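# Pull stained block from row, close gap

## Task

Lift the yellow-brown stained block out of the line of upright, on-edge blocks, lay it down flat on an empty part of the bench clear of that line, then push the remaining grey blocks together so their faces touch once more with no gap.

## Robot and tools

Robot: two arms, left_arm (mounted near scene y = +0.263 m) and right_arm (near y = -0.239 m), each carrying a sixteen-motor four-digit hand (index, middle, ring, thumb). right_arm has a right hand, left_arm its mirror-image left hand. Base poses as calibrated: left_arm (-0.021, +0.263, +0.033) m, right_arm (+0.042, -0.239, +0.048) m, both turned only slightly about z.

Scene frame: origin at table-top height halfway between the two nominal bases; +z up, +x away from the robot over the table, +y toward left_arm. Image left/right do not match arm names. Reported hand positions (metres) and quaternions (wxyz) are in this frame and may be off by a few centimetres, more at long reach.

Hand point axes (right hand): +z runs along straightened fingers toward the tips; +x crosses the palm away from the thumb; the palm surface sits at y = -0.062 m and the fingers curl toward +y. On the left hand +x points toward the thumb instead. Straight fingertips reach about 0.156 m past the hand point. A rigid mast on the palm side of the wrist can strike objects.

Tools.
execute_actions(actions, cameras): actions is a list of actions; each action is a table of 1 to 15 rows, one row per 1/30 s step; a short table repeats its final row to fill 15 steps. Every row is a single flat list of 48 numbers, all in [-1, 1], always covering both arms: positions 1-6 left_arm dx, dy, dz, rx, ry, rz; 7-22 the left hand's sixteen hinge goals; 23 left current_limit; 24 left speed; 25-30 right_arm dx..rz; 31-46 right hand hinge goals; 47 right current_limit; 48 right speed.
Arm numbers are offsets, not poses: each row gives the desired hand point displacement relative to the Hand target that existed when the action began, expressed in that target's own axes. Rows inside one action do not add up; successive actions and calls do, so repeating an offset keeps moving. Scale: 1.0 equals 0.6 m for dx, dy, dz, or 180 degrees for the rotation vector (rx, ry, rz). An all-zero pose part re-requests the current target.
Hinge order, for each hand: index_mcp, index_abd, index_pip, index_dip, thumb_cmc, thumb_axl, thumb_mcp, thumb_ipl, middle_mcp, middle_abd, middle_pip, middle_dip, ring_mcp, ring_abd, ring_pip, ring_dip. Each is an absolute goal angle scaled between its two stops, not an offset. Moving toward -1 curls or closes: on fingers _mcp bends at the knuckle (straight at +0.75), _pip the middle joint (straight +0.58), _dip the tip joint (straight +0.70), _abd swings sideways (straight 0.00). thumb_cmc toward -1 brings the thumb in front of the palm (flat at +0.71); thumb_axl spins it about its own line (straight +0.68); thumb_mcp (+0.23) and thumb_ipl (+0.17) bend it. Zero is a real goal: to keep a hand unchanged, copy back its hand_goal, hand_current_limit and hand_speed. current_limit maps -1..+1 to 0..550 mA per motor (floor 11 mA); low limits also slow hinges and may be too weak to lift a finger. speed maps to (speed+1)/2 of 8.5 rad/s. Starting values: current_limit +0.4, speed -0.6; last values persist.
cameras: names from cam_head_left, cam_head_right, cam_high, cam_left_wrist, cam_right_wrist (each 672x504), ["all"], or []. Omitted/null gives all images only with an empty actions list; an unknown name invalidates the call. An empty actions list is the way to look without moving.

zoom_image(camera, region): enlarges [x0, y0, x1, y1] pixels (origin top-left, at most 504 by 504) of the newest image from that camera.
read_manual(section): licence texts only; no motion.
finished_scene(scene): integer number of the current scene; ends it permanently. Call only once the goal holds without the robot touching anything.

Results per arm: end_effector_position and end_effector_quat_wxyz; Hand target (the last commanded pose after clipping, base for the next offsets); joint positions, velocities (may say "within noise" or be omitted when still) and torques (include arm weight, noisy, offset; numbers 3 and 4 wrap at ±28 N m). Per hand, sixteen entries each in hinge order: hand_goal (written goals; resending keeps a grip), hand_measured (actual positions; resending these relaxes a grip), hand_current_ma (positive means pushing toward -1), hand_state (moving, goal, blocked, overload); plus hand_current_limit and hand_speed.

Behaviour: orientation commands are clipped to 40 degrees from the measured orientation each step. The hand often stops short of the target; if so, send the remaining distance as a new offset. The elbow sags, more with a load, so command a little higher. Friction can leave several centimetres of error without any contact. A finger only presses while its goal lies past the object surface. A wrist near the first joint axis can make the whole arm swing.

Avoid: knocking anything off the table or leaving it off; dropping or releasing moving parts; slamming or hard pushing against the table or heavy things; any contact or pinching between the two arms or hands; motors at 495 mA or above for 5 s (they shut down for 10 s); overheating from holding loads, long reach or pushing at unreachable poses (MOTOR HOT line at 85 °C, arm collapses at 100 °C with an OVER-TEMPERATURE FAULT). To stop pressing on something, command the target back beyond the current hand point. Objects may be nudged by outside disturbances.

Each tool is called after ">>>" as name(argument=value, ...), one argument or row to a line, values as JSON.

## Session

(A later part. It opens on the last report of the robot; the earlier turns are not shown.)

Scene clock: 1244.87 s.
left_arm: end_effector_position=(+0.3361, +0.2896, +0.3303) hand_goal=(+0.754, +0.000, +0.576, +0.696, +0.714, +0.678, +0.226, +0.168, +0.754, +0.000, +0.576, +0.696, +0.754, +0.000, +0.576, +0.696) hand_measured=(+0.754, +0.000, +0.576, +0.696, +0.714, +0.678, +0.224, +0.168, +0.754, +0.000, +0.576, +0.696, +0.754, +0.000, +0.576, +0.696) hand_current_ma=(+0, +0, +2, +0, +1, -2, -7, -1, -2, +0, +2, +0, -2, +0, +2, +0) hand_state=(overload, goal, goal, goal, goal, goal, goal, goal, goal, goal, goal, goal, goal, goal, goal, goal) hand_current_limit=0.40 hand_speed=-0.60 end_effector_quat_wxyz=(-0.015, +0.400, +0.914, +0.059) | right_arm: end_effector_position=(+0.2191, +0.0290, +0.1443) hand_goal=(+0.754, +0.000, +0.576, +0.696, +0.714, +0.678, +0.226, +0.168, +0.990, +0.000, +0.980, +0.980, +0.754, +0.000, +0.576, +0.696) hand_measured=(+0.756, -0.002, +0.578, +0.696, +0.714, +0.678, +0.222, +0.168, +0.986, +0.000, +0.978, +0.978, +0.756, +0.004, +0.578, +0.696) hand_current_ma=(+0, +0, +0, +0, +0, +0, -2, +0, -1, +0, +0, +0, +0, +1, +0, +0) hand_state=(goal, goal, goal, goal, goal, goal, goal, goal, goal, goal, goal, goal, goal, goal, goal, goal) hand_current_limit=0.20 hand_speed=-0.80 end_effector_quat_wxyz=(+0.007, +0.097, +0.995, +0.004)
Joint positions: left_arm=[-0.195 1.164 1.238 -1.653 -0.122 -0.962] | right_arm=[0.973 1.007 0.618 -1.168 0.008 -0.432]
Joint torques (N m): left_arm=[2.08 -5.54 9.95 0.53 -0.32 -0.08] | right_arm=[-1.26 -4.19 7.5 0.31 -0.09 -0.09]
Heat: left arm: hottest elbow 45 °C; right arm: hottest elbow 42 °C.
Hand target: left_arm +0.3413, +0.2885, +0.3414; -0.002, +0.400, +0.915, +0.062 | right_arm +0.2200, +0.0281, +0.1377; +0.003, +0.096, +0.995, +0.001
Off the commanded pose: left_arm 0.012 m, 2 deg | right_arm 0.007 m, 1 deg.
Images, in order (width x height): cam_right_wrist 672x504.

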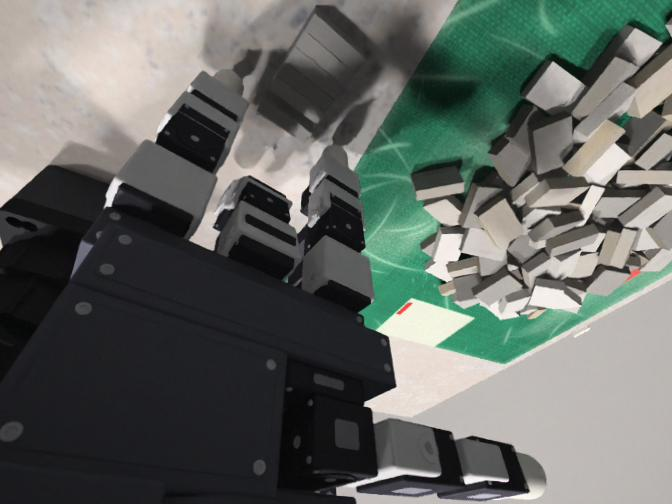

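>>> execute_actions(
  actions=[
    [[0,0,0,0,0,0,0.754,0,0.576,0.696,0.714,0.678,0.226,0.168,0.754,0,0.576,0.696,0.754,0,0.576,0.696,0.4,-0.6,0,0,-0.07,0,0,0,0.754,0,0.576,0.696,0.714,0.678,0.226,0.168,0.99,0,0.98,0.98,0.754,0,0.576,0.696,0.2,-0.8]],
    [[0,0,0,0,0,0,0.754,0,0.576,0.696,0.714,0.678,0.226,0.168,0.754,0,0.576,0.696,0.754,0,0.576,0.696,0.4,-0.6,0.0055,-0.0353,0,0,0,0,0.754,0,0.576,0.696,0.714,0.678,0.226,0.168,0.754,0,0.576,0.696,0.754,0,0.576,0.696,0.2,-0.6]],
    [[0,0,0,0,0,0,0.754,0,0.576,0.696,0.714,0.678,0.226,0.168,0.754,0,0.576,0.696,0.754,0,0.576,0.696,0.4,-0.6,0,0,0.05,0,0,0,0.754,0,0.576,0.696,0.714,0.678,0.226,0.168,0.754,0,0.576,0.696,0.754,0,0.576,0.696,0.2,-0.6]],
  ],
  cameras=["cam_right_wrist"],
)

>>> zoom_image(
  camera="cam_right_wrist",
  region=[210, 20, 370, 180],
)

Scene clock: 1278.27 s.
left_arm: end_effector_position=(+0.3361, +0.2896, +0.3303) hand_goal=(+0.754, +0.000, +0.576, +0.696, +0.714, +0.678, +0.226, +0.168, +0.754, +0.000, +0.576, +0.696, +0.754, +0.000, +0.576, +0.696) hand_measured=(+0.754, +0.000, +0.576, +0.696, +0.714, +0.678, +0.224, +0.168, +0.754, +0.000, +0.576, +0.696, +0.754, +0.000, +0.576, +0.696) hand_current_ma=(+0, +0, +2, +0, +1, -2, -7, -1, -2, +0, +2, +0, -2, +0, +2, +0) hand_state=(overload, goal, goal, goal, goal, goal, goal, goal, goal, goal, goal, goal, goal, goal, goal, goal) hand_current_limit=0.40 hand_speed=-0.60 end_effector_quat_wxyz=(-0.015, +0.400, +0.914, +0.059) | right_arm: end_effector_position=(+0.2095, +0.0057, +0.1499) hand_goal=(+0.754, +0.000, +0.576, +0.696, +0.714, +0.678, +0.226, +0.168, +0.754, +0.000, +0.576, +0.696, +0.754, +0.000, +0.576, +0.696) hand_measured=(+0.754, -0.002, +0.578, +0.696, +0.714, +0.678, +0.222, +0.168, +0.754, +0.000, +0.578, +0.698, +0.752, +0.002, +0.578, +0.696) hand_current_ma=(+0, +0, +0, +0, +0, +0, -2, +0, +0, +0, +0, +0, +0, +0, +0, +0) hand_state=(goal, goal, goal, goal, goal, goal, goal, goal, goal, goal, goal, goal, goal, goal, goal, goal) hand_current_limit=0.20 hand_speed=-0.60 end_effector_quat_wxyz=(+0.003, +0.097, +0.995, -0.002)
Joint positions: left_arm=[-0.195 1.164 1.238 -1.653 -0.122 -0.962] | right_arm=[0.945 0.927 0.594 -1.239 0.007 -0.46]
Joint torques (N m): left_arm=[2.08 -5.71 9.94 0.54 -0.33 -0.08] | right_arm=[-0.97 -3.72 8.43 0.25 -0.05 -0.09]
Heat: left arm: hottest elbow 45 °C; right arm: hottest elbow 41 °C.
Hand target: left_arm +0.3413, +0.2885, +0.3414; -0.002, +0.400, +0.915, +0.062 | right_arm +0.2126, +0.0078, +0.1496; +0.003, +0.096, +0.995, +0.001
Off the commanded pose: left_arm 0.012 m, 2 deg | right_arm 0.004 m, 0 deg.
Images, in order (width x height): cam_right_wrist 672x504.

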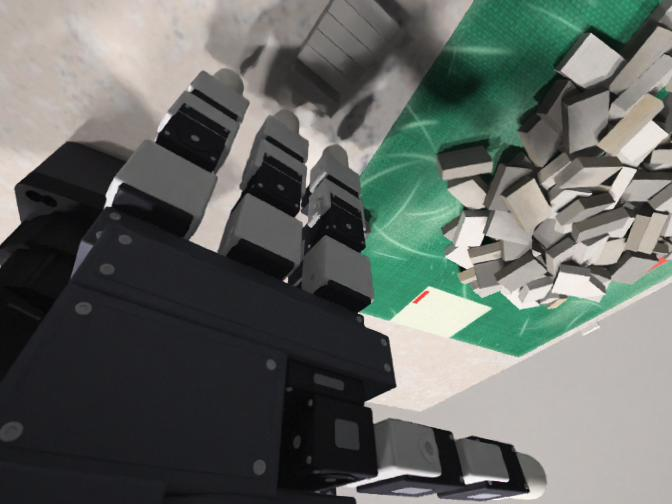

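Scaled by 3.150 from the camera's 672x504 image, which has a finer 960x720 frame.

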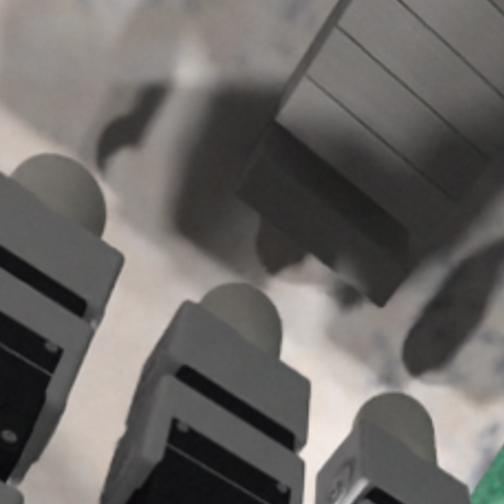

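>>> execute_actions(
  actions=[
    [[0,0,0,0,0,0,0.754,0,0.576,0.696,0.714,0.678,0.226,0.168,0.754,0,0.576,0.696,0.754,0,0.576,0.696,0.4,-0.6,-0.0049,0.001,0.0343,0,0,0,0.754,0,0.576,0.696,0.714,0.678,0.226,0.168,0.754,0,0.576,0.696,0.754,0,0.576,0.696,0.2,-0.6]],
    [[0,0,0,0,0,0,0.754,0,0.576,0.696,0.714,0.678,0.226,0.168,0.754,0,0.576,0.696,0.754,0,0.576,0.696,0.4,-0.6,0.0003,0.022,0,0,0,0,0.754,0,0.576,0.696,0.714,0.678,0.226,0.168,0.754,0,0.576,0.696,0.754,0,0.576,0.696,0.2,-0.6]],
  ],
  cameras=["cam_right_wrist"],
)

>>> zoom_image(
  camera="cam_right_wrist",
  region=[210, 20, 370, 180],
)

Scene clock: 1289.43 s.
left_arm: end_effector_position=(+0.3361, +0.2896, +0.3303) hand_goal=(+0.754, +0.000, +0.576, +0.696, +0.714, +0.678, +0.226, +0.168, +0.754, +0.000, +0.576, +0.696, +0.754, +0.000, +0.576, +0.696) hand_measured=(+0.754, +0.000, +0.576, +0.696, +0.714, +0.678, +0.224, +0.168, +0.754, +0.000, +0.576, +0.696, +0.754, +0.000, +0.576, +0.696) hand_current_ma=(+0, +0, +2, +0, +1, -2, -7, -1, -2, +0, +2, +0, -2, +0, +2, +0) hand_state=(overload, goal, goal, goal, goal, goal, goal, goal, goal, goal, goal, goal, goal, goal, goal, goal) hand_current_limit=0.40 hand_speed=-0.60 end_effector_quat_wxyz=(-0.015, +0.400, +0.914, +0.059) | right_arm: end_effector_position=(+0.2146, +0.0122, +0.1295) hand_goal=(+0.754, +0.000, +0.576, +0.696, +0.714, +0.678, +0.226, +0.168, +0.754, +0.000, +0.576, +0.696, +0.754, +0.000, +0.576, +0.696) hand_measured=(+0.772, -0.010, +0.590, +0.702, +0.714, +0.678, +0.222, +0.168, +0.760, +0.000, +0.580, +0.698, +0.754, +0.002, +0.578, +0.696) hand_current_ma=(+11, -4, +6, +1, +0, +0, -2, +0, +1, +0, +1, +0, +0, +0, +0, +0) hand_state=(goal, goal, goal, goal, goal, goal, goal, goal, goal, goal, goal, goal, goal, goal, goal, goal) hand_current_limit=0.20 hand_speed=-0.60 end_effector_quat_wxyz=(+0.002, +0.097, +0.995, -0.003)
Joint positions: left_arm=[-0.195 1.164 1.238 -1.653 -0.122 -0.962] | right_arm=[0.944 0.985 0.568 -1.156 0.007 -0.461]
Joint torques (N m): left_arm=[2.08 -5.71 9.91 0.53 -0.33 -0.08] | right_arm=[0.32 -2.73 8.95 0.61 -0.07 0.09]
Heat: left arm: hottest elbow 45 °C; right arm: hottest elbow 41 °C.
Hand target: left_arm +0.3413, +0.2885, +0.3414; -0.002, +0.400, +0.915, +0.062 | right_arm +0.2181, +0.0209, +0.1292; +0.003, +0.096, +0.995, +0.001
Off the commanded pose: left_arm 0.012 m, 2 deg | right_arm 0.009 m, 0 deg.
Images, in order (width x height): cam_right_wrist 672x504.

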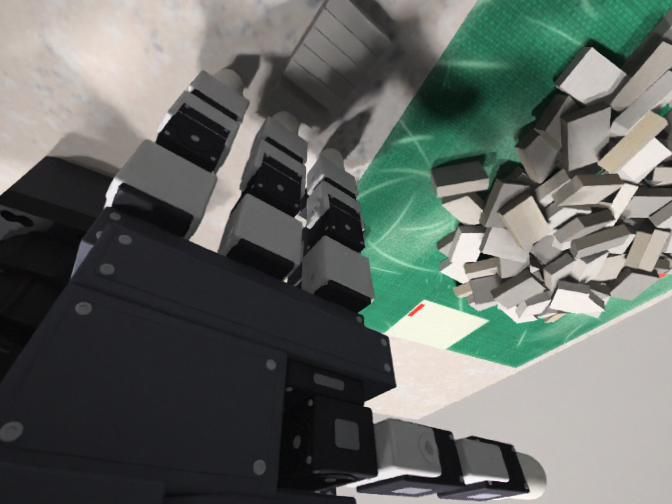

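Scaled by 3.150 from the camera's 672x504 image, which has a finer 960x720 frame.

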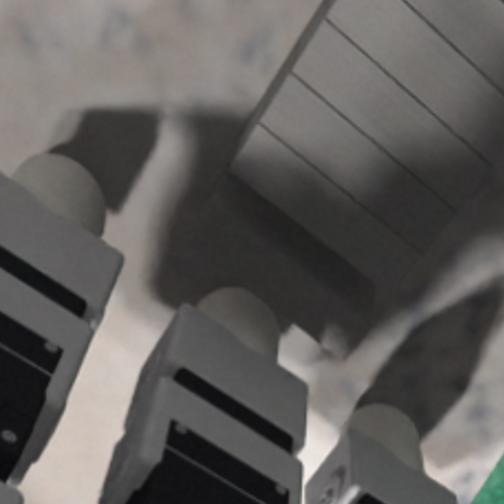

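>>> execute_actions(
  actions=[
    [[0,0,0,0,0,0,0.754,0,0.576,0.696,0.714,0.678,0.226,0.168,0.754,0,0.576,0.696,0.754,0,0.576,0.696,0.4,-0.6,0,0,-0.012,0,0,0,0.754,0,0.576,0.696,0.714,0.678,0.226,0.168,0.754,0,0.576,0.696,0.754,0,0.576,0.696,0.2,-0.6]],
  ],
  cameras=["cam_right_wrist"],
)

>>> zoom_image(
  camera="cam_right_wrist",
  region=[210, 20, 370, 180],
)

Scene clock: 1304.37 s.
left_arm: end_effector_position=(+0.3361, +0.2896, +0.3303) hand_goal=(+0.754, +0.000, +0.576, +0.696, +0.714, +0.678, +0.226, +0.168, +0.754, +0.000, +0.576, +0.696, +0.754, +0.000, +0.576, +0.696) hand_measured=(+0.754, +0.000, +0.576, +0.696, +0.714, +0.678, +0.224, +0.168, +0.754, +0.000, +0.576, +0.696, +0.754, +0.000, +0.576, +0.696) hand_current_ma=(+0, +0, +2, +0, +1, -2, -7, -1, -2, +0, +2, +0, -2, +0, +2, +0) hand_state=(overload, goal, goal, goal, goal, goal, goal, goal, goal, goal, goal, goal, goal, goal, goal, goal) hand_current_limit=0.40 hand_speed=-0.60 end_effector_quat_wxyz=(-0.015, +0.400, +0.914, +0.059) | right_arm: end_effector_position=(+0.2150, +0.0126, +0.1301) hand_goal=(+0.754, +0.000, +0.576, +0.696, +0.714, +0.678, +0.226, +0.168, +0.754, +0.000, +0.576, +0.696, +0.754, +0.000, +0.576, +0.696) hand_measured=(+0.772, -0.010, +0.590, +0.702, +0.714, +0.678, +0.222, +0.168, +0.758, +0.000, +0.578, +0.698, +0.754, +0.002, +0.578, +0.696) hand_current_ma=(+12, -4, +7, +1, +0, +0, -2, +0, +1, +0, +1, +0, +0, +0, +0, +0) hand_state=(goal, goal, goal, goal, goal, goal, goal, goal, goal, goal, goal, goal, goal, goal, goal, goal) hand_current_limit=0.20 hand_speed=-0.60 end_effector_quat_wxyz=(+0.003, +0.097, +0.995, -0.002)
Joint positions: left_arm=[-0.195 1.164 1.238 -1.653 -0.122 -0.962] | right_arm=[0.944 0.985 0.57 -1.156 0.007 -0.46]
Joint torques (N m): left_arm=[2.02 -5.66 9.91 0.58 -0.32 -0.07] | right_arm=[0.03 -3.66 9.92 -0.25 -0.08 0.1]
Heat: left arm: hottest elbow 45 °C; right arm: hottest elbow 41 °C.
Hand target: left_arm +0.3413, +0.2885, +0.3414; -0.002, +0.400, +0.915, +0.062 | right_arm +0.2180, +0.0209, +0.1363; +0.003, +0.096, +0.995, +0.001
Off the commanded pose: left_arm 0.012 m, 2 deg | right_arm 0.011 m, 0 deg.
Images, in order (width x height): cam_right_wrist 672x504.

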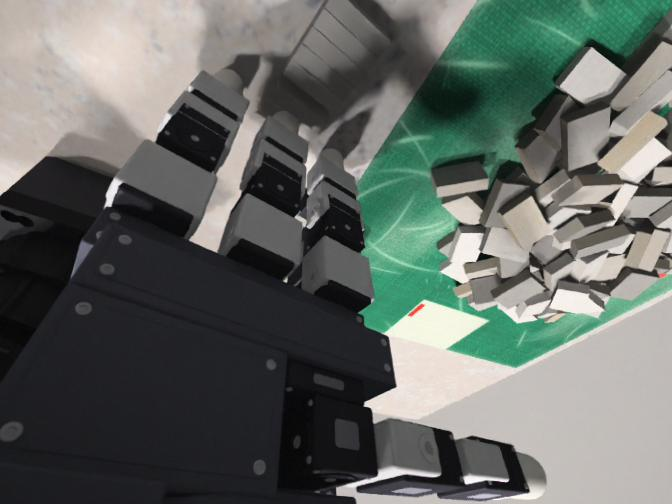

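Scaled by 3.150 from the camera's 672x504 image, which has a finer 960x720 frame.

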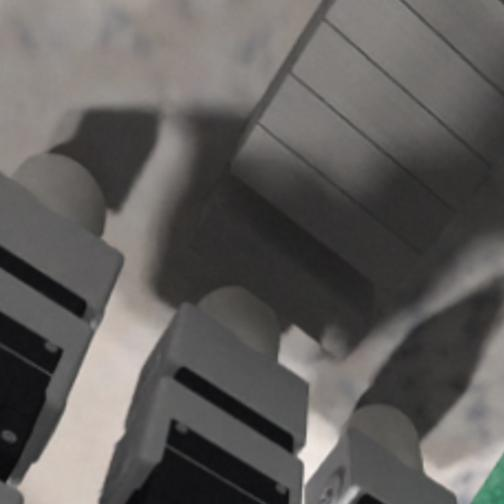

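>>> execute_actions(
  actions=[
    [[0,0,0,0,0,0,0.754,0,0.576,0.696,0.714,0.678,0.226,0.168,0.754,0,0.576,0.696,0.754,0,0.576,0.696,0.4,-0.6,0,0,0,0,0,0,0.99,0,0.8,0.8,0.714,0.678,0.226,0.168,0.754,0,0.576,0.696,0.99,0,0.8,0.8,0.2,-0.6]],
    [[0,0,0,0,0,0,0.754,0,0.576,0.696,0.714,0.678,0.226,0.168,0.754,0,0.576,0.696,0.754,0,0.576,0.696,0.4,-0.6,0,0.005,0,0,0,0,0.99,0,0.8,0.8,0.714,0.678,0.226,0.168,0.754,0,0.576,0.696,0.99,0,0.8,0.8,0.2,-0.6]],
  ],
  cameras=["cam_right_wrist"],
)

>>> zoom_image(
  camera="cam_right_wrist",
  region=[210, 20, 370, 180],
)

Scene clock: 1317.90 s.
left_arm: end_effector_position=(+0.3361, +0.2896, +0.3303) hand_goal=(+0.754, +0.000, +0.576, +0.696, +0.714, +0.678, +0.226, +0.168, +0.754, +0.000, +0.576, +0.696, +0.754, +0.000, +0.576, +0.696) hand_measured=(+0.754, +0.000, +0.576, +0.696, +0.714, +0.678, +0.224, +0.168, +0.754, +0.000, +0.576, +0.696, +0.754, +0.000, +0.576, +0.696) hand_current_ma=(+0, +0, +2, +0, +1, -2, -7, -1, -2, +0, +2, +0, -2, +0, +2, +0) hand_state=(overload, goal, goal, goal, goal, goal, goal, goal, goal, goal, goal, goal, goal, goal, goal, goal) hand_current_limit=0.40 hand_speed=-0.60 end_effector_quat_wxyz=(-0.015, +0.400, +0.914, +0.059) | right_arm: end_effector_position=(+0.2141, +0.0140, +0.1299) hand_goal=(+0.990, +0.000, +0.800, +0.800, +0.714, +0.678, +0.226, +0.168, +0.754, +0.000, +0.576, +0.696, +0.990, +0.000, +0.800, +0.800) hand_measured=(+0.980, -0.002, +0.794, +0.798, +0.714, +0.678, +0.222, +0.168, +0.748, +0.004, +0.574, +0.696, +0.978, +0.002, +0.794, +0.796) hand_current_ma=(-5, +0, -2, -1, +0, +0, -2, +0, -2, +1, +0, +0, -6, +0, -2, -1) hand_state=(goal, goal, goal, goal, goal, goal, goal, goal, goal, goal, goal, goal, goal, goal, goal, goal) hand_current_limit=0.20 hand_speed=-0.60 end_effector_quat_wxyz=(+0.002, +0.096, +0.995, -0.003)
Joint positions: left_arm=[-0.195 1.164 1.238 -1.653 -0.122 -0.962] | right_arm=[0.949 0.989 0.571 -1.156 0.006 -0.457]
Joint torques (N m): left_arm=[2.08 -5.66 9.95 0.53 -0.33 -0.08] | right_arm=[0.32 -3.14 10.17 -0.17 0 0.13]
Heat: left arm: hottest elbow 45 °C; right arm: hottest elbow 42 °C.
Hand target: left_arm +0.3413, +0.2885, +0.3414; -0.002, +0.400, +0.915, +0.062 | right_arm +0.2186, +0.0238, +0.1363; +0.003, +0.096, +0.995, +0.001
Off the commanded pose: left_arm 0.012 m, 2 deg | right_arm 0.013 m, 0 deg.
Images, in order (width x height): cam_right_wrist 672x504.

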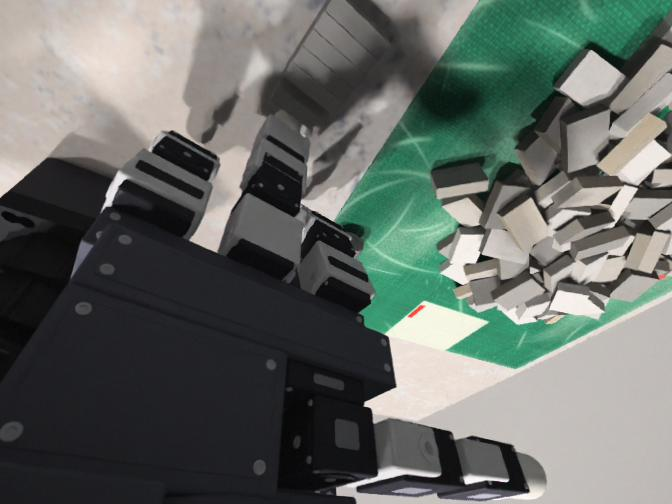

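Scaled by 3.150 from the camera's 672x504 image, which has a finer 960x720 frame.

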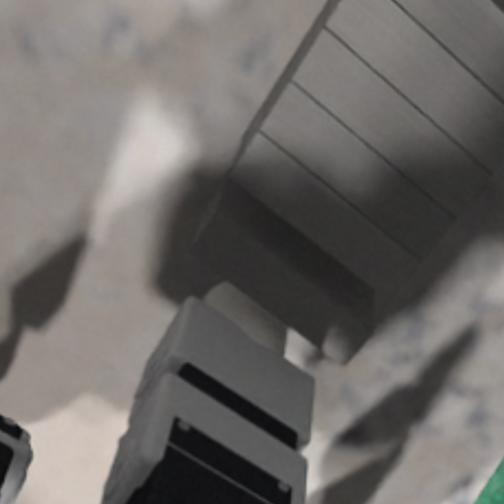

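>>> execute_actions(
  actions=[
    [[0,0,0,0,0,0,0.754,0,0.576,0.696,0.714,0.678,0.226,0.168,0.754,0,0.576,0.696,0.754,0,0.576,0.696,0.4,-0.6,0,0.008,-0.005,0,0,0,0.99,0,0.8,0.8,0.714,0.678,0.226,0.168,0.754,0,0.576,0.696,0.99,0,0.8,0.8,0.2,-0.6]],
  ],
  cameras=["cam_right_wrist"],
)

>>> zoom_image(
  camera="cam_right_wrist",
  region=[210, 20, 370, 180],
)

Scene clock: 1323.00 s.
left_arm: end_effector_position=(+0.3361, +0.2896, +0.3303) hand_goal=(+0.754, +0.000, +0.576, +0.696, +0.714, +0.678, +0.226, +0.168, +0.754, +0.000, +0.576, +0.696, +0.754, +0.000, +0.576, +0.696) hand_measured=(+0.754, +0.000, +0.576, +0.696, +0.714, +0.678, +0.224, +0.168, +0.754, +0.000, +0.576, +0.696, +0.754, +0.000, +0.576, +0.696) hand_current_ma=(+0, +0, +2, +0, +1, -2, -7, -1, -2, +0, +2, +0, -2, +0, +2, +0) hand_state=(overload, goal, goal, goal, goal, goal, goal, goal, goal, goal, goal, goal, goal, goal, goal, goal) hand_current_limit=0.40 hand_speed=-0.60 end_effector_quat_wxyz=(-0.015, +0.400, +0.914, +0.059) | right_arm: end_effector_position=(+0.2144, +0.0173, +0.1298) hand_goal=(+0.990, +0.000, +0.800, +0.800, +0.714, +0.678, +0.226, +0.168, +0.754, +0.000, +0.576, +0.696, +0.990, +0.000, +0.800, +0.800) hand_measured=(+0.980, -0.002, +0.794, +0.798, +0.714, +0.678, +0.222, +0.168, +0.758, +0.008, +0.578, +0.696, +0.978, +0.002, +0.794, +0.796) hand_current_ma=(-5, +0, -2, -1, +0, +0, -2, +0, +1, +2, +0, +0, -6, +0, -2, -1) hand_state=(goal, goal, goal, goal, goal, goal, goal, goal, goal, goal, goal, goal, goal, goal, goal, goal) hand_current_limit=0.20 hand_speed=-0.60 end_effector_quat_wxyz=(+0.001, +0.096, +0.995, -0.005)
Joint positions: left_arm=[-0.195 1.164 1.238 -1.653 -0.122 -0.962] | right_arm=[0.958 1.002 0.58 -1.156 0.006 -0.448]
Joint torques (N m): left_arm=[1.96 -5.71 9.91 0.54 -0.32 -0.08] | right_arm=[0.26 -3.66 10.56 -0.34 -0.01 0.13]
Heat: left arm: hottest elbow 45 °C; right arm: hottest elbow 43 °C.
Hand target: left_arm +0.3413, +0.2885, +0.3414; -0.002, +0.400, +0.915, +0.062 | right_arm +0.2195, +0.0285, +0.1393; +0.003, +0.096, +0.995, +0.001
Off the commanded pose: left_arm 0.012 m, 2 deg | right_arm 0.016 m, 1 deg.
Images, in order (width x height): cam_right_wrist 672x504.

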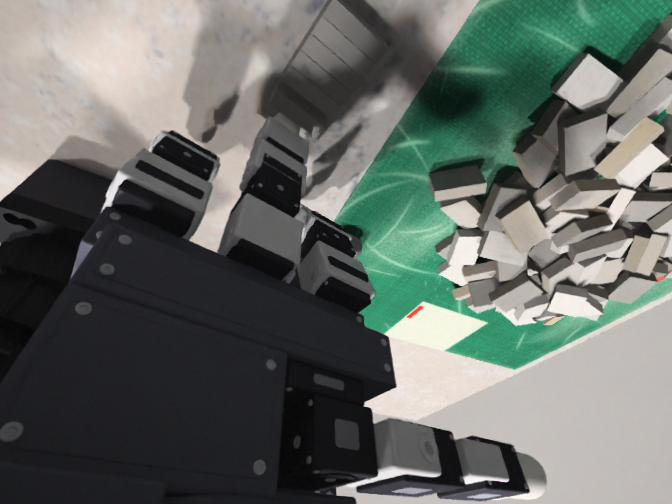

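Scaled by 3.150 from the camera's 672x504 image, which has a finer 960x720 frame.

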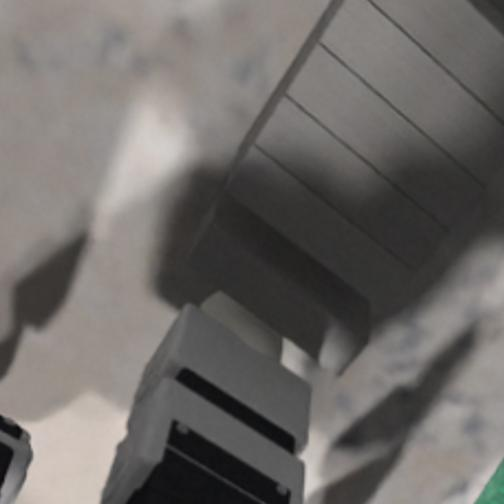

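>>> execute_actions(
  actions=[
    [[0,0,0,0,0,0,0.754,0,0.576,0.696,0.714,0.678,0.226,0.168,0.754,0,0.576,0.696,0.754,0,0.576,0.696,0.4,-0.6,0,0.007,-0.002,0,0,0,0.99,0,0.8,0.8,0.714,0.678,0.226,0.168,0.754,0,0.576,0.696,0.99,0,0.8,0.8,0.2,-0.6]],
  ],
  cameras=["cam_right_wrist"],
)

>>> zoom_image(
  camera="cam_right_wrist",
  region=[210, 20, 370, 180],
)

Scene clock: 1332.57 s.
left_arm: end_effector_position=(+0.3361, +0.2896, +0.3303) hand_goal=(+0.754, +0.000, +0.576, +0.696, +0.714, +0.678, +0.226, +0.168, +0.754, +0.000, +0.576, +0.696, +0.754, +0.000, +0.576, +0.696) hand_measured=(+0.754, +0.000, +0.576, +0.696, +0.714, +0.678, +0.224, +0.168, +0.754, +0.000, +0.576, +0.696, +0.754, +0.000, +0.576, +0.696) hand_current_ma=(+0, +0, +2, +0, +1, -2, -7, -1, -2, +0, +2, +0, -2, +0, +2, +0) hand_state=(overload, goal, goal, goal, goal, goal, goal, goal, goal, goal, goal, goal, goal, goal, goal, goal) hand_current_limit=0.40 hand_speed=-0.60 end_effector_quat_wxyz=(-0.015, +0.400, +0.914, +0.059) | right_arm: end_effector_position=(+0.2149, +0.0198, +0.1295) hand_goal=(+0.990, +0.000, +0.800, +0.800, +0.714, +0.678, +0.226, +0.168, +0.754, +0.000, +0.576, +0.696, +0.990, +0.000, +0.800, +0.800) hand_measured=(+0.980, -0.002, +0.794, +0.798, +0.714, +0.678, +0.222, +0.168, +0.764, +0.010, +0.582, +0.698, +0.978, +0.002, +0.794, +0.796) hand_current_ma=(-5, +0, -2, -1, +0, +0, -2, +0, +4, +3, +2, +0, -6, +0, -2, -1) hand_state=(goal, goal, goal, goal, goal, goal, goal, goal, goal, goal, goal, goal, goal, goal, goal, goal) hand_current_limit=0.20 hand_speed=-0.60 end_effector_quat_wxyz=(+0.000, +0.097, +0.995, -0.007)
Joint positions: left_arm=[-0.195 1.164 1.238 -1.653 -0.122 -0.962] | right_arm=[0.964 1.013 0.587 -1.156 0.007 -0.441]
Joint torques (N m): left_arm=[2.08 -5.71 9.94 0.51 -0.33 -0.08] | right_arm=[0.26 -3.78 10.84 -0.34 -0.04 0.12]
Heat: left arm: hottest elbow 45 °C; right arm: hottest elbow 43 °C.
Hand target: left_arm +0.3413, +0.2885, +0.3414; -0.002, +0.400, +0.915, +0.062 | right_arm +0.2203, +0.0326, +0.1405; +0.003, +0.096, +0.995, +0.001
Off the commanded pose: left_arm 0.012 m, 2 deg | right_arm 0.018 m, 1 deg.
Images, in order (width x height): cam_right_wrist 672x504.

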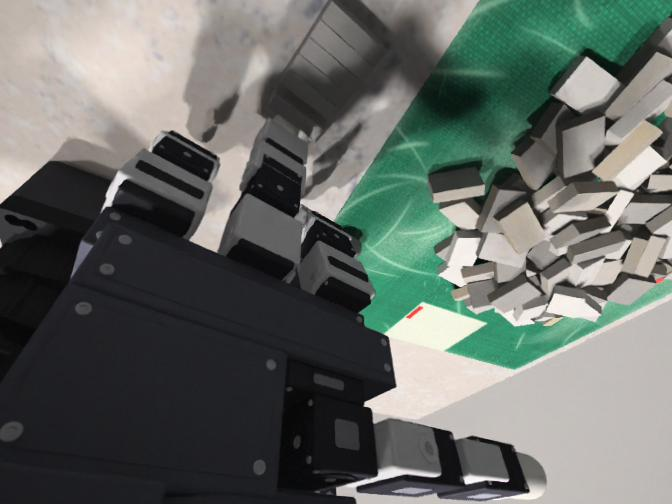

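Scaled by 3.150 from the camera's 672x504 image, which has a finer 960x720 frame.

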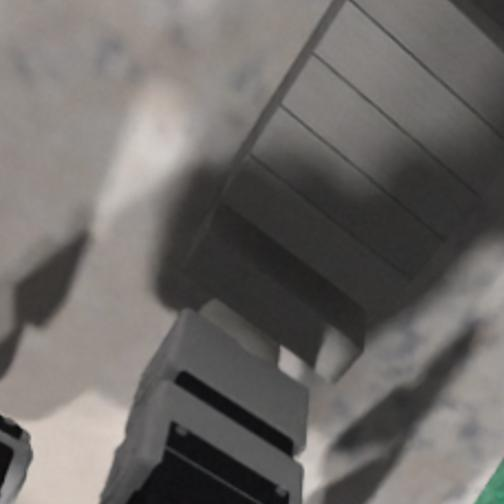

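>>> execute_actions(
  actions=[
    [[0,0,0,0,0,0,0.754,0,0.576,0.696,0.714,0.678,0.226,0.168,0.754,0,0.576,0.696,0.754,0,0.576,0.696,0.4,-0.6,0,0.008,-0.003,0,0,0,0.99,0,0.8,0.8,0.714,0.678,0.226,0.168,0.754,0,0.576,0.696,0.99,0,0.8,0.8,0.2,-0.6]],
    [[0,0,0,0,0,0,0.754,0,0.576,0.696,0.714,0.678,0.226,0.168,0.754,0,0.576,0.696,0.754,0,0.576,0.696,0.4,-0.6,0,0.005,-0.002,0,0,0,0.99,0,0.8,0.8,0.714,0.678,0.226,0.168,0.754,0,0.576,0.696,0.99,0,0.8,0.8,0.2,-0.6]],
  ],
  cameras=["cam_right_wrist"],
)

>>> zoom_image(
  camera="cam_right_wrist",
  region=[230, 40, 350, 160],
)

Scene clock: 1341.37 s.
left_arm: end_effector_position=(+0.3361, +0.2896, +0.3303) hand_goal=(+0.754, +0.000, +0.576, +0.696, +0.714, +0.678, +0.226, +0.168, +0.754, +0.000, +0.576, +0.696, +0.754, +0.000, +0.576, +0.696) hand_measured=(+0.754, +0.000, +0.576, +0.696, +0.714, +0.678, +0.224, +0.168, +0.754, +0.000, +0.576, +0.696, +0.754, +0.000, +0.576, +0.696) hand_current_ma=(+0, +0, +2, +0, +1, -2, -7, -1, -2, +0, +2, +0, -2, +0, +2, +0) hand_state=(overload, goal, goal, goal, goal, goal, goal, goal, goal, goal, goal, goal, goal, goal, goal, goal) hand_current_limit=0.40 hand_speed=-0.60 end_effector_quat_wxyz=(-0.015, +0.400, +0.914, +0.059) | right_arm: end_effector_position=(+0.2149, +0.0254, +0.1296) hand_goal=(+0.990, +0.000, +0.800, +0.800, +0.714, +0.678, +0.226, +0.168, +0.754, +0.000, +0.576, +0.696, +0.990, +0.000, +0.800, +0.800) hand_measured=(+0.980, -0.002, +0.794, +0.798, +0.714, +0.678, +0.222, +0.168, +0.768, +0.008, +0.584, +0.698, +0.978, +0.002, +0.794, +0.796) hand_current_ma=(-5, +0, -2, -1, +0, +0, -2, +0, +7, +2, +2, +0, -6, +0, -2, -1) hand_state=(goal, goal, goal, goal, goal, goal, goal, goal, goal, goal, goal, goal, goal, goal, goal, goal) hand_current_limit=0.20 hand_speed=-0.60 end_effector_quat_wxyz=(-0.001, +0.096, +0.995, -0.009)
Joint positions: left_arm=[-0.195 1.164 1.238 -1.653 -0.122 -0.962] | right_arm=[0.978 1.033 0.6 -1.156 0.007 -0.427]
Joint torques (N m): left_arm=[2.02 -5.54 9.94 0.54 -0.33 -0.08] | right_arm=[0.21 -4.31 11.25 -0.42 -0.04 0.12]
Heat: left arm: hottest elbow 45 °C; right arm: hottest elbow 44 °C.
Hand target: left_arm +0.3413, +0.2885, +0.3414; -0.002, +0.400, +0.915, +0.062 | right_arm +0.2217, +0.0403, +0.1435; +0.003, +0.096, +0.995, +0.001
Off the commanded pose: left_arm 0.012 m, 2 deg | right_arm 0.022 m, 1 deg.
Images, in order (width x height): cam_right_wrist 672x504.

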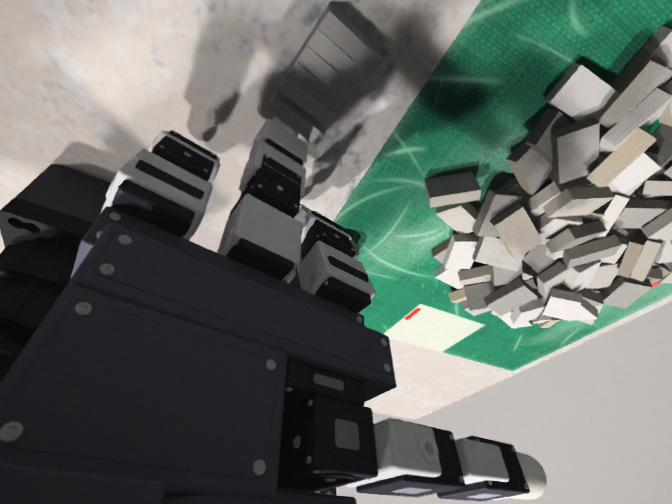

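Scaled by 4.200 from the camera's 672x504 image, which has a finer 960x720 frame.

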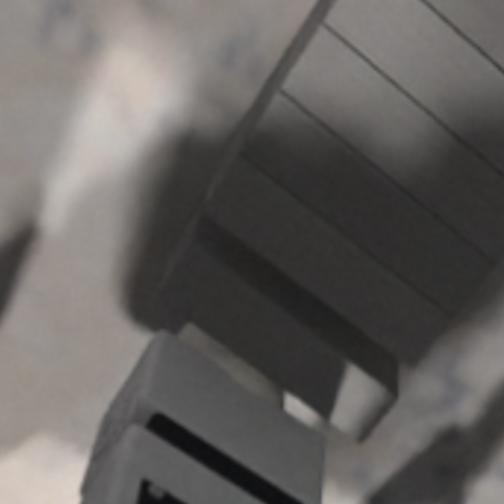

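>>> execute_actions(
  actions=[
    [[0,0,0,0,0,0,0.754,0,0.576,0.696,0.714,0.678,0.226,0.168,0.754,0,0.576,0.696,0.754,0,0.576,0.696,0.4,-0.6,0,0.007,-0.002,0,0,0,0.99,0,0.8,0.8,0.714,0.678,0.226,0.168,0.754,0,0.576,0.696,0.99,0,0.8,0.8,0.2,-0.6]],
  ],
  cameras=["cam_right_wrist","cam_left_wrist"],
)

>>> zoom_image(
  camera="cam_right_wrist",
  region=[260, 60, 340, 140],
)

>>> zoom_image(
  camera="cam_left_wrist",
  region=[520, 110, 620, 210],
)

Scene clock: 1361.83 s.
left_arm: end_effector_position=(+0.3361, +0.2896, +0.3303) hand_goal=(+0.754, +0.000, +0.576, +0.696, +0.714, +0.678, +0.226, +0.168, +0.754, +0.000, +0.576, +0.696, +0.754, +0.000, +0.576, +0.696) hand_measured=(+0.754, +0.000, +0.576, +0.696, +0.714, +0.678, +0.224, +0.168, +0.754, +0.000, +0.576, +0.696, +0.754, +0.000, +0.576, +0.696) hand_current_ma=(+0, +0, +2, +0, +1, -2, -7, -1, -2, +0, +2, +0, -2, +0, +2, +0) hand_state=(overload, goal, goal, goal, goal, goal, goal, goal, goal, goal, goal, goal, goal, goal, goal, goal) hand_current_limit=0.40 hand_speed=-0.60 end_effector_quat_wxyz=(-0.015, +0.400, +0.914, +0.059) | right_arm: end_effector_position=(+0.2157, +0.0290, +0.1310) hand_goal=(+0.990, +0.000, +0.800, +0.800, +0.714, +0.678, +0.226, +0.168, +0.754, +0.000, +0.576, +0.696, +0.990, +0.000, +0.800, +0.800) hand_measured=(+0.980, -0.002, +0.794, +0.798, +0.714, +0.678, +0.222, +0.168, +0.774, +0.008, +0.588, +0.700, +0.978, +0.002, +0.794, +0.796) hand_current_ma=(-5, +0, -2, -1, +0, +0, -2, +0, +16, +2, +5, +1, -6, +0, -2, -1) hand_state=(goal, goal, goal, goal, goal, goal, goal, goal, blocked, goal, goal, goal, goal, goal, goal, goal) hand_current_limit=0.20 hand_speed=-0.60 end_effector_quat_wxyz=(-0.002, +0.097, +0.995, -0.010)
Joint positions: left_arm=[-0.195 1.164 1.238 -1.653 -0.122 -0.962] | right_arm=[0.985 1.043 0.611 -1.158 0.007 -0.42]
Joint torques (N m): left_arm=[2.08 -5.77 9.92 0.54 -0.33 -0.08] | right_arm=[0.38 -4.48 11.22 -0.34 -0.06 0.12]
Heat: left arm: hottest elbow 45 °C; right arm: hottest elbow 43 °C.
Hand target: left_arm +0.3413, +0.2885, +0.3414; -0.002, +0.400, +0.915, +0.062 | right_arm +0.2225, +0.0445, +0.1448; +0.004, +0.096, +0.995, +0.001
Off the commanded pose: left_arm 0.012 m, 2 deg | right_arm 0.022 m, 1 deg.
Images, in order (width x height): cam_left_wrist 672x504, cam_right_wrist 672x504.

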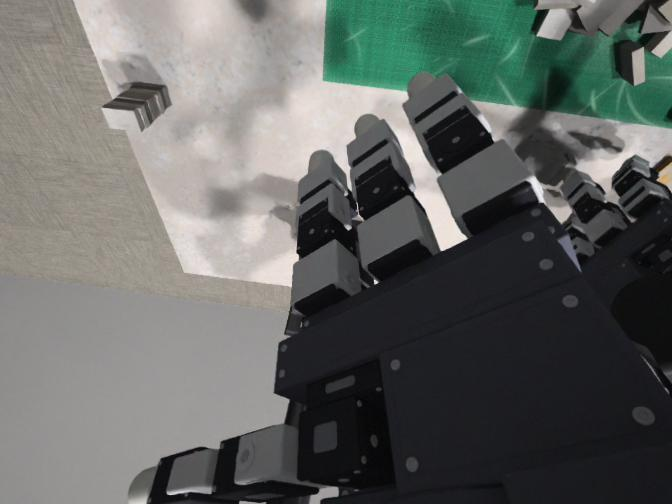

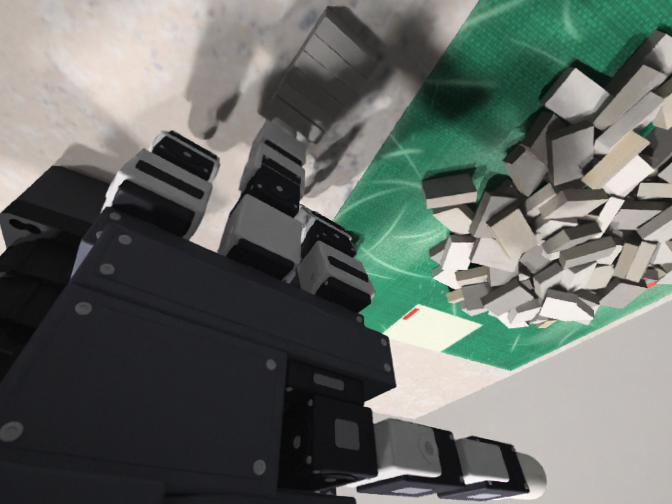

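Scaled by 6.300 from the camera's 672x504 image, which has a finer 960x720 frame.

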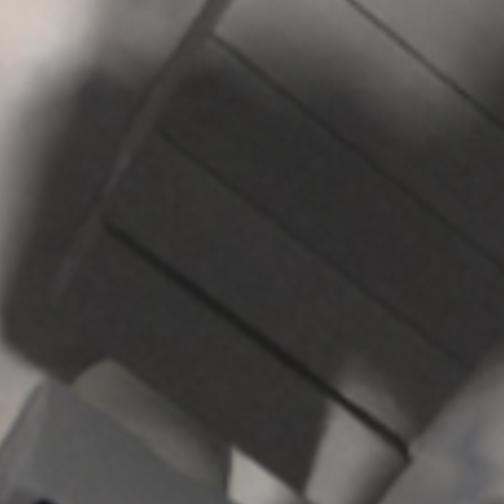

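Scaled by 5.040 from the camera's 672x504 image, which has a finer 960x720 frame.

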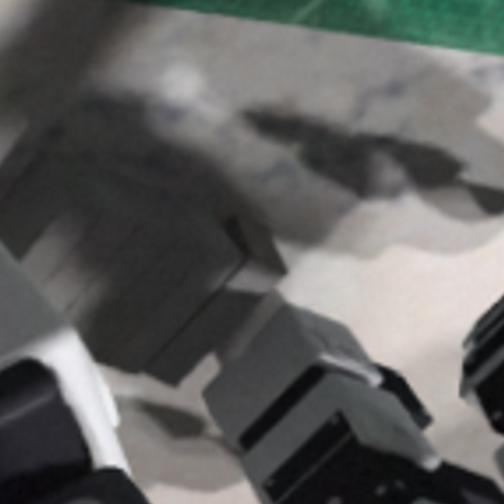

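>>> execute_actions(
  actions=[
    [[0,0,0,0,0,0,0.754,0,0.576,0.696,0.714,0.678,0.226,0.168,0.754,0,0.576,0.696,0.754,0,0.576,0.696,0.4,-0.6,0,0.006,-0.001,0,0,0,0.99,0,0.8,0.8,0.714,0.678,0.226,0.168,0.754,0,0.576,0.696,0.99,0,0.8,0.8,0.2,-0.6]],
  ],
  cameras=["cam_right_wrist"],
)

>>> zoom_image(
  camera="cam_right_wrist",
  region=[260, 60, 340, 140],
)

Scene clock: 1368.93 s.
left_arm: end_effector_position=(+0.3361, +0.2896, +0.3303) hand_goal=(+0.754, +0.000, +0.576, +0.696, +0.714, +0.678, +0.226, +0.168, +0.754, +0.000, +0.576, +0.696, +0.754, +0.000, +0.576, +0.696) hand_measured=(+0.754, +0.000, +0.576, +0.696, +0.714, +0.678, +0.224, +0.168, +0.754, +0.000, +0.576, +0.696, +0.754, +0.000, +0.576, +0.696) hand_current_ma=(+0, +0, +2, +0, +1, -2, -7, -1, -2, +0, +2, +0, -2, +0, +2, +0) hand_state=(overload, goal, goal, goal, goal, goal, goal, goal, goal, goal, goal, goal, goal, goal, goal, goal) hand_current_limit=0.40 hand_speed=-0.60 end_effector_quat_wxyz=(-0.015, +0.400, +0.914, +0.059) | right_arm: end_effector_position=(+0.2162, +0.0316, +0.1312) hand_goal=(+0.990, +0.000, +0.800, +0.800, +0.714, +0.678, +0.226, +0.168, +0.754, +0.000, +0.576, +0.696, +0.990, +0.000, +0.800, +0.800) hand_measured=(+0.980, -0.002, +0.794, +0.798, +0.714, +0.678, +0.222, +0.168, +0.782, +0.008, +0.592, +0.702, +0.978, +0.002, +0.794, +0.796) hand_current_ma=(-5, +0, -2, -1, +0, +0, -2, +0, +26, +2, +9, +2, -6, +0, -2, -1) hand_state=(goal, goal, goal, goal, goal, goal, goal, goal, blocked, goal, goal, goal, goal, goal, goal, goal) hand_current_limit=0.20 hand_speed=-0.60 end_effector_quat_wxyz=(-0.002, +0.097, +0.995, -0.011)
Joint positions: left_arm=[-0.195 1.164 1.238 -1.653 -0.122 -0.962] | right_arm=[0.99 1.052 0.618 -1.158 0.007 -0.415]
Joint torques (N m): left_arm=[1.96 -5.77 9.94 0.55 -0.33 -0.08] | right_arm=[0.32 -4.48 11.33 -0.27 -0.08 0.12]
Heat: left arm: hottest elbow 45 °C; right arm: hottest elbow 44 °C.
Hand target: left_arm +0.3413, +0.2885, +0.3414; -0.002, +0.400, +0.915, +0.062 | right_arm +0.2232, +0.0479, +0.1453; +0.003, +0.096, +0.995, +0.001
Off the commanded pose: left_arm 0.012 m, 2 deg | right_arm 0.023 m, 2 deg.
Images, in order (width x height): cam_right_wrist 672x504.

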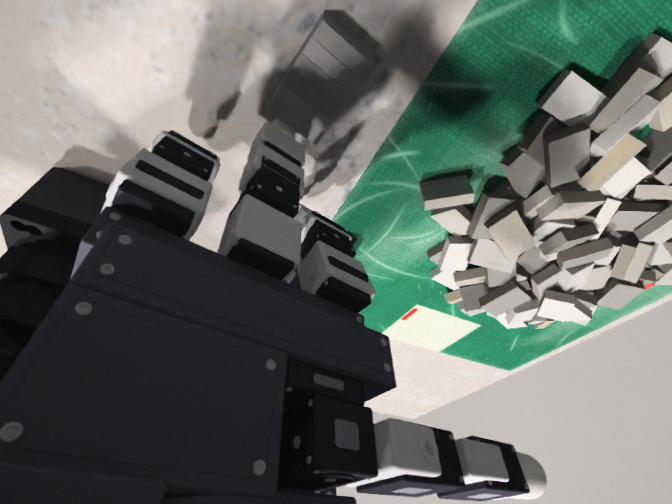

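Scaled by 6.300 from the camera's 672x504 image, which has a finer 960x720 frame.

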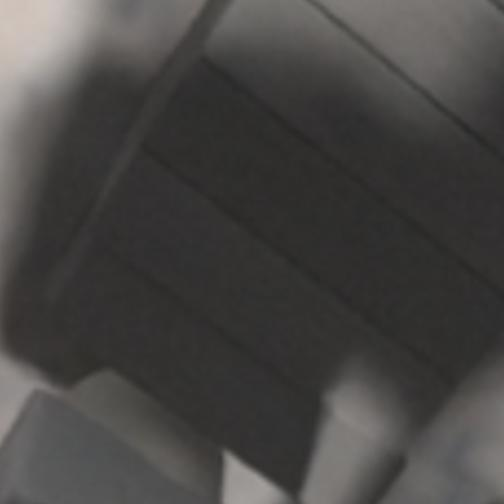

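>>> execute_actions(
  actions=[
    [[0,0,0,0,0,0,0.754,0,0.576,0.696,0.714,0.678,0.226,0.168,0.754,0,0.576,0.696,0.754,0,0.576,0.696,0.4,-0.6,0.0022,-0.037,0,0,0,0,0.99,0,0.8,0.8,0.714,0.678,0.226,0.168,0.754,0,0.576,0.696,0.99,0,0.8,0.8,0.2,-0.6]],
    [[0,0,0,0,0,0,0.754,0,0.576,0.696,0.714,0.678,0.226,0.168,0.754,0,0.576,0.696,0.754,0,0.576,0.696,0.4,-0.6,0.0022,-0.037,0,0,0,0,0.99,0,0.8,0.8,0.714,0.678,0.226,0.168,0.754,0,0.576,0.696,0.99,0,0.8,0.8,0.2,-0.6]],
    [[0,0,0,0,0,0,0.754,0,0.576,0.696,0.714,0.678,0.226,0.168,0.754,0,0.576,0.696,0.754,0,0.576,0.696,0.4,-0.6,0,0,-0.12,0,0,0,0.99,0,0.8,0.8,0.714,0.678,0.226,0.168,0.754,0,0.576,0.696,0.99,0,0.8,0.8,0.2,-0.6]],
  ],
  cameras=["cam_right_wrist","cam_left_wrist","cam_head_left"],
)

>>> zoom_image(
  camera="cam_right_wrist",
  region=[240, 0, 400, 120],
)

>>> zoom_image(
  camera="cam_left_wrist",
  region=[510, 110, 610, 210],
)

>>> zoom_image(
  camera="cam_head_left",
  region=[350, 400, 480, 460],
)

Scene clock: 1384.53 s.
left_arm: end_effector_position=(+0.3361, +0.2896, +0.3303) hand_goal=(+0.754, +0.000, +0.576, +0.696, +0.714, +0.678, +0.226, +0.168, +0.754, +0.000, +0.576, +0.696, +0.754, +0.000, +0.576, +0.696) hand_measured=(+0.754, +0.000, +0.576, +0.696, +0.714, +0.678, +0.224, +0.168, +0.754, +0.000, +0.576, +0.696, +0.754, +0.000, +0.576, +0.696) hand_current_ma=(+0, +0, +2, +0, +1, -2, -7, -1, -2, +0, +2, +0, -2, +0, +2, +0) hand_state=(overload, goal, goal, goal, goal, goal, goal, goal, goal, goal, goal, goal, goal, goal, goal, goal) hand_current_limit=0.40 hand_speed=-0.60 end_effector_quat_wxyz=(-0.015, +0.400, +0.914, +0.059) | right_arm: end_effector_position=(+0.2080, +0.0005, +0.2068) hand_goal=(+0.990, +0.000, +0.800, +0.800, +0.714, +0.678, +0.226, +0.168, +0.754, +0.000, +0.576, +0.696, +0.990, +0.000, +0.800, +0.800) hand_measured=(+0.984, -0.002, +0.794, +0.798, +0.714, +0.678, +0.222, +0.168, +0.754, +0.000, +0.576, +0.698, +0.982, +0.002, +0.796, +0.796) hand_current_ma=(-2, +0, -1, +0, +0, +0, -2, +0, +0, +0, +0, +0, -3, +0, -1, -1) hand_state=(goal, goal, goal, goal, goal, goal, goal, goal, goal, goal, goal, goal, goal, goal, goal, goal) hand_current_limit=0.20 hand_speed=-0.60 end_effector_quat_wxyz=(+0.001, +0.099, +0.995, -0.004)
Joint positions: left_arm=[-0.195 1.164 1.238 -1.653 -0.122 -0.962] | right_arm=[0.936 0.866 0.718 -1.429 0.006 -0.465]
Joint torques (N m): left_arm=[2.14 -5.66 9.94 0.54 -0.33 -0.08] | right_arm=[-0.85 -3.37 10.84 -0.58 -0.01 -0.09]
Heat: left arm: hottest elbow 45 °C; right arm: hottest elbow 43 °C.
Hand target: left_arm +0.3413, +0.2885, +0.3414; -0.002, +0.400, +0.915, +0.062 | right_arm +0.2116, +0.0049, +0.2173; +0.003, +0.096, +0.995, +0.001
Off the commanded pose: left_arm 0.012 m, 2 deg | right_arm 0.012 m, 1 deg.
Images, in order (width x height): cam_head_left 672x504, cam_left_wrist 672x504, cam_right_wrist 672x504.

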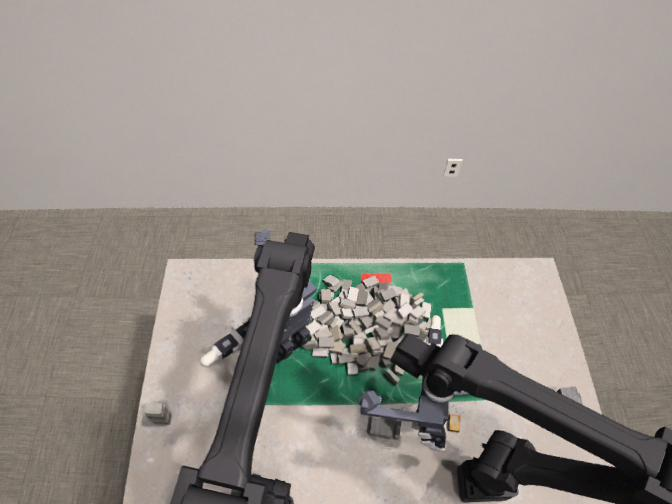

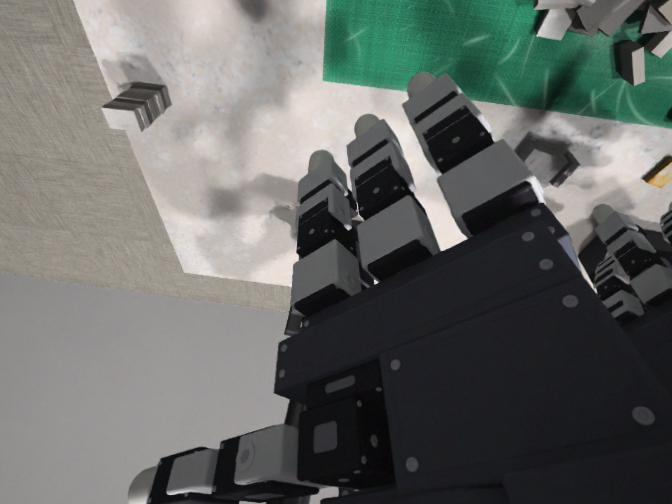

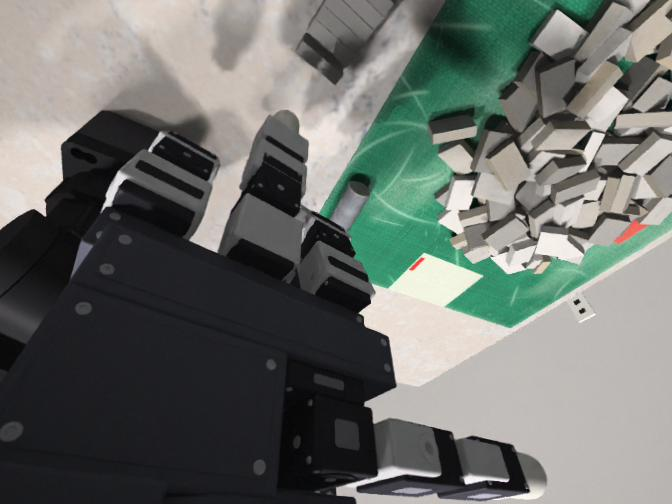

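Scaled by 3.150 from the camera's 672x504 image, which has a finer 960x720 frame.

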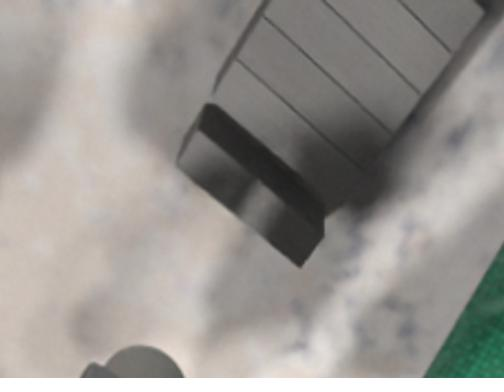

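Scaled by 5.040 from the camera's 672x504 image, which has a finer 960x720 frame.

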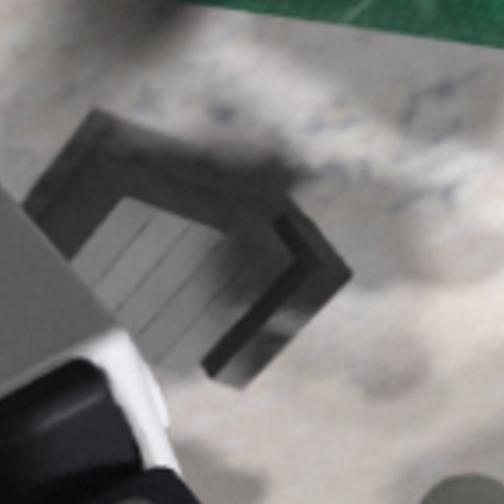

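Scaled by 3.877 from the camera's 672x504 image, which has a finer 960x720 frame.

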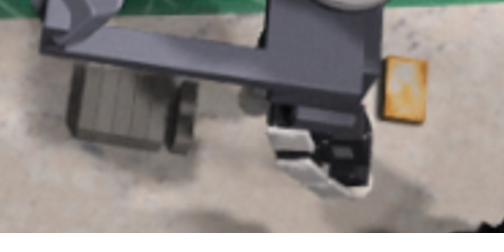

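>>> execute_actions(
  actions=[
    [[0,0,0,0,0,0,0.754,0,0.576,0.696,0.714,0.678,0.226,0.168,0.754,0,0.576,0.696,0.754,0,0.576,0.696,0.4,-0.6,-0.001,0.006,0.09,0,0,0,0.99,0,0.8,0.8,0.714,0.678,0.226,0.168,0.754,0,0.576,0.696,0.99,0,0.8,0.8,0.2,-0.6]],
    [[0,0,0,0,0,0,0.754,0,0.576,0.696,0.714,0.678,0.226,0.168,0.754,0,0.576,0.696,0.754,0,0.576,0.696,0.4,-0.6,0,0,0.06,0,0,0,0.99,0,0.8,0.8,0.714,0.678,0.226,0.168,0.754,0,0.576,0.696,0.99,0,0.8,0.8,0.2,-0.6]],
  ],
  cameras=["cam_right_wrist"],
)

>>> zoom_image(
  camera="cam_right_wrist",
  region=[240, 40, 360, 160],
)

Scene clock: 1414.80 s.
left_arm: end_effector_position=(+0.3361, +0.2896, +0.3303) hand_goal=(+0.754, +0.000, +0.576, +0.696, +0.714, +0.678, +0.226, +0.168, +0.754, +0.000, +0.576, +0.696, +0.754, +0.000, +0.576, +0.696) hand_measured=(+0.754, +0.000, +0.576, +0.696, +0.714, +0.678, +0.224, +0.168, +0.754, +0.000, +0.576, +0.696, +0.754, +0.000, +0.576, +0.696) hand_current_ma=(+0, +0, +2, +0, +1, -2, -7, -1, -2, +0, +2, +0, -2, +0, +2, +0) hand_state=(overload, goal, goal, goal, goal, goal, goal, goal, goal, goal, goal, goal, goal, goal, goal, goal) hand_current_limit=0.40 hand_speed=-0.60 end_effector_quat_wxyz=(-0.015, +0.400, +0.914, +0.059) | right_arm: end_effector_position=(+0.2122, +0.0060, +0.1300) hand_goal=(+0.990, +0.000, +0.800, +0.800, +0.714, +0.678, +0.226, +0.168, +0.754, +0.000, +0.576, +0.696, +0.990, +0.000, +0.800, +0.800) hand_measured=(+0.986, -0.002, +0.796, +0.798, +0.714, +0.678, +0.220, +0.168, +0.758, -0.002, +0.580, +0.698, +0.984, +0.002, +0.796, +0.796) hand_current_ma=(-1, +0, -1, +0, +0, +0, -2, +0, +1, +0, +1, +0, -2, +0, -1, -1) hand_state=(goal, goal, goal, goal, goal, goal, goal, goal, goal, goal, goal, goal, goal, goal, goal, goal) hand_current_limit=0.20 hand_speed=-0.60 end_effector_quat_wxyz=(+0.004, +0.098, +0.995, +0.000)
Joint positions: left_arm=[-0.195 1.164 1.238 -1.653 -0.122 -0.962] | right_arm=[0.936 0.957 0.552 -1.162 0.006 -0.466]
Joint torques (N m): left_arm=[2.02 -5.71 9.96 0.53 -0.32 -0.08] | right_arm=[-0.62 -3.49 7.99 0.36 0 -0.05]
Heat: left arm: hottest elbow 45 °C; right arm: hottest elbow 44 °C.
Hand target: left_arm +0.3413, +0.2885, +0.3414; -0.002, +0.400, +0.915, +0.062 | right_arm +0.2135, +0.0084, +0.1273; +0.004, +0.096, +0.995, +0.001
Off the commanded pose: left_arm 0.012 m, 2 deg | right_arm 0.004 m, 0 deg.
Images, in order (width x height): cam_right_wrist 672x504.

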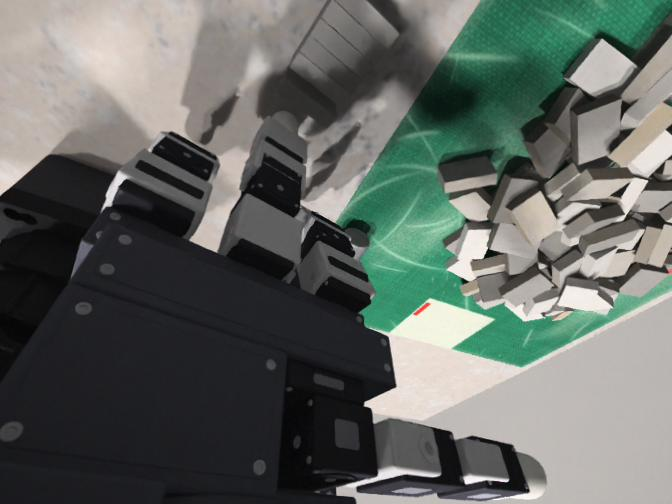

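Scaled by 4.200 from the camera's 672x504 image, which has a finer 960x720 frame.

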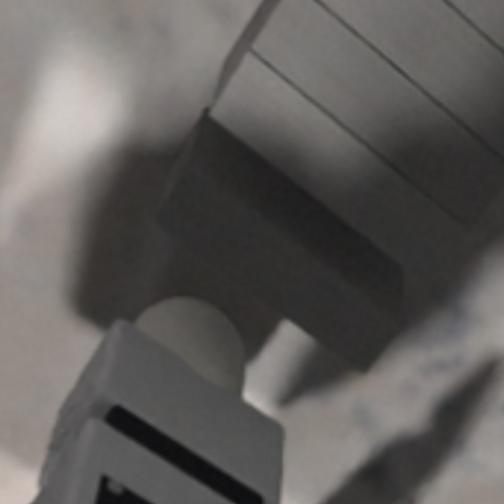

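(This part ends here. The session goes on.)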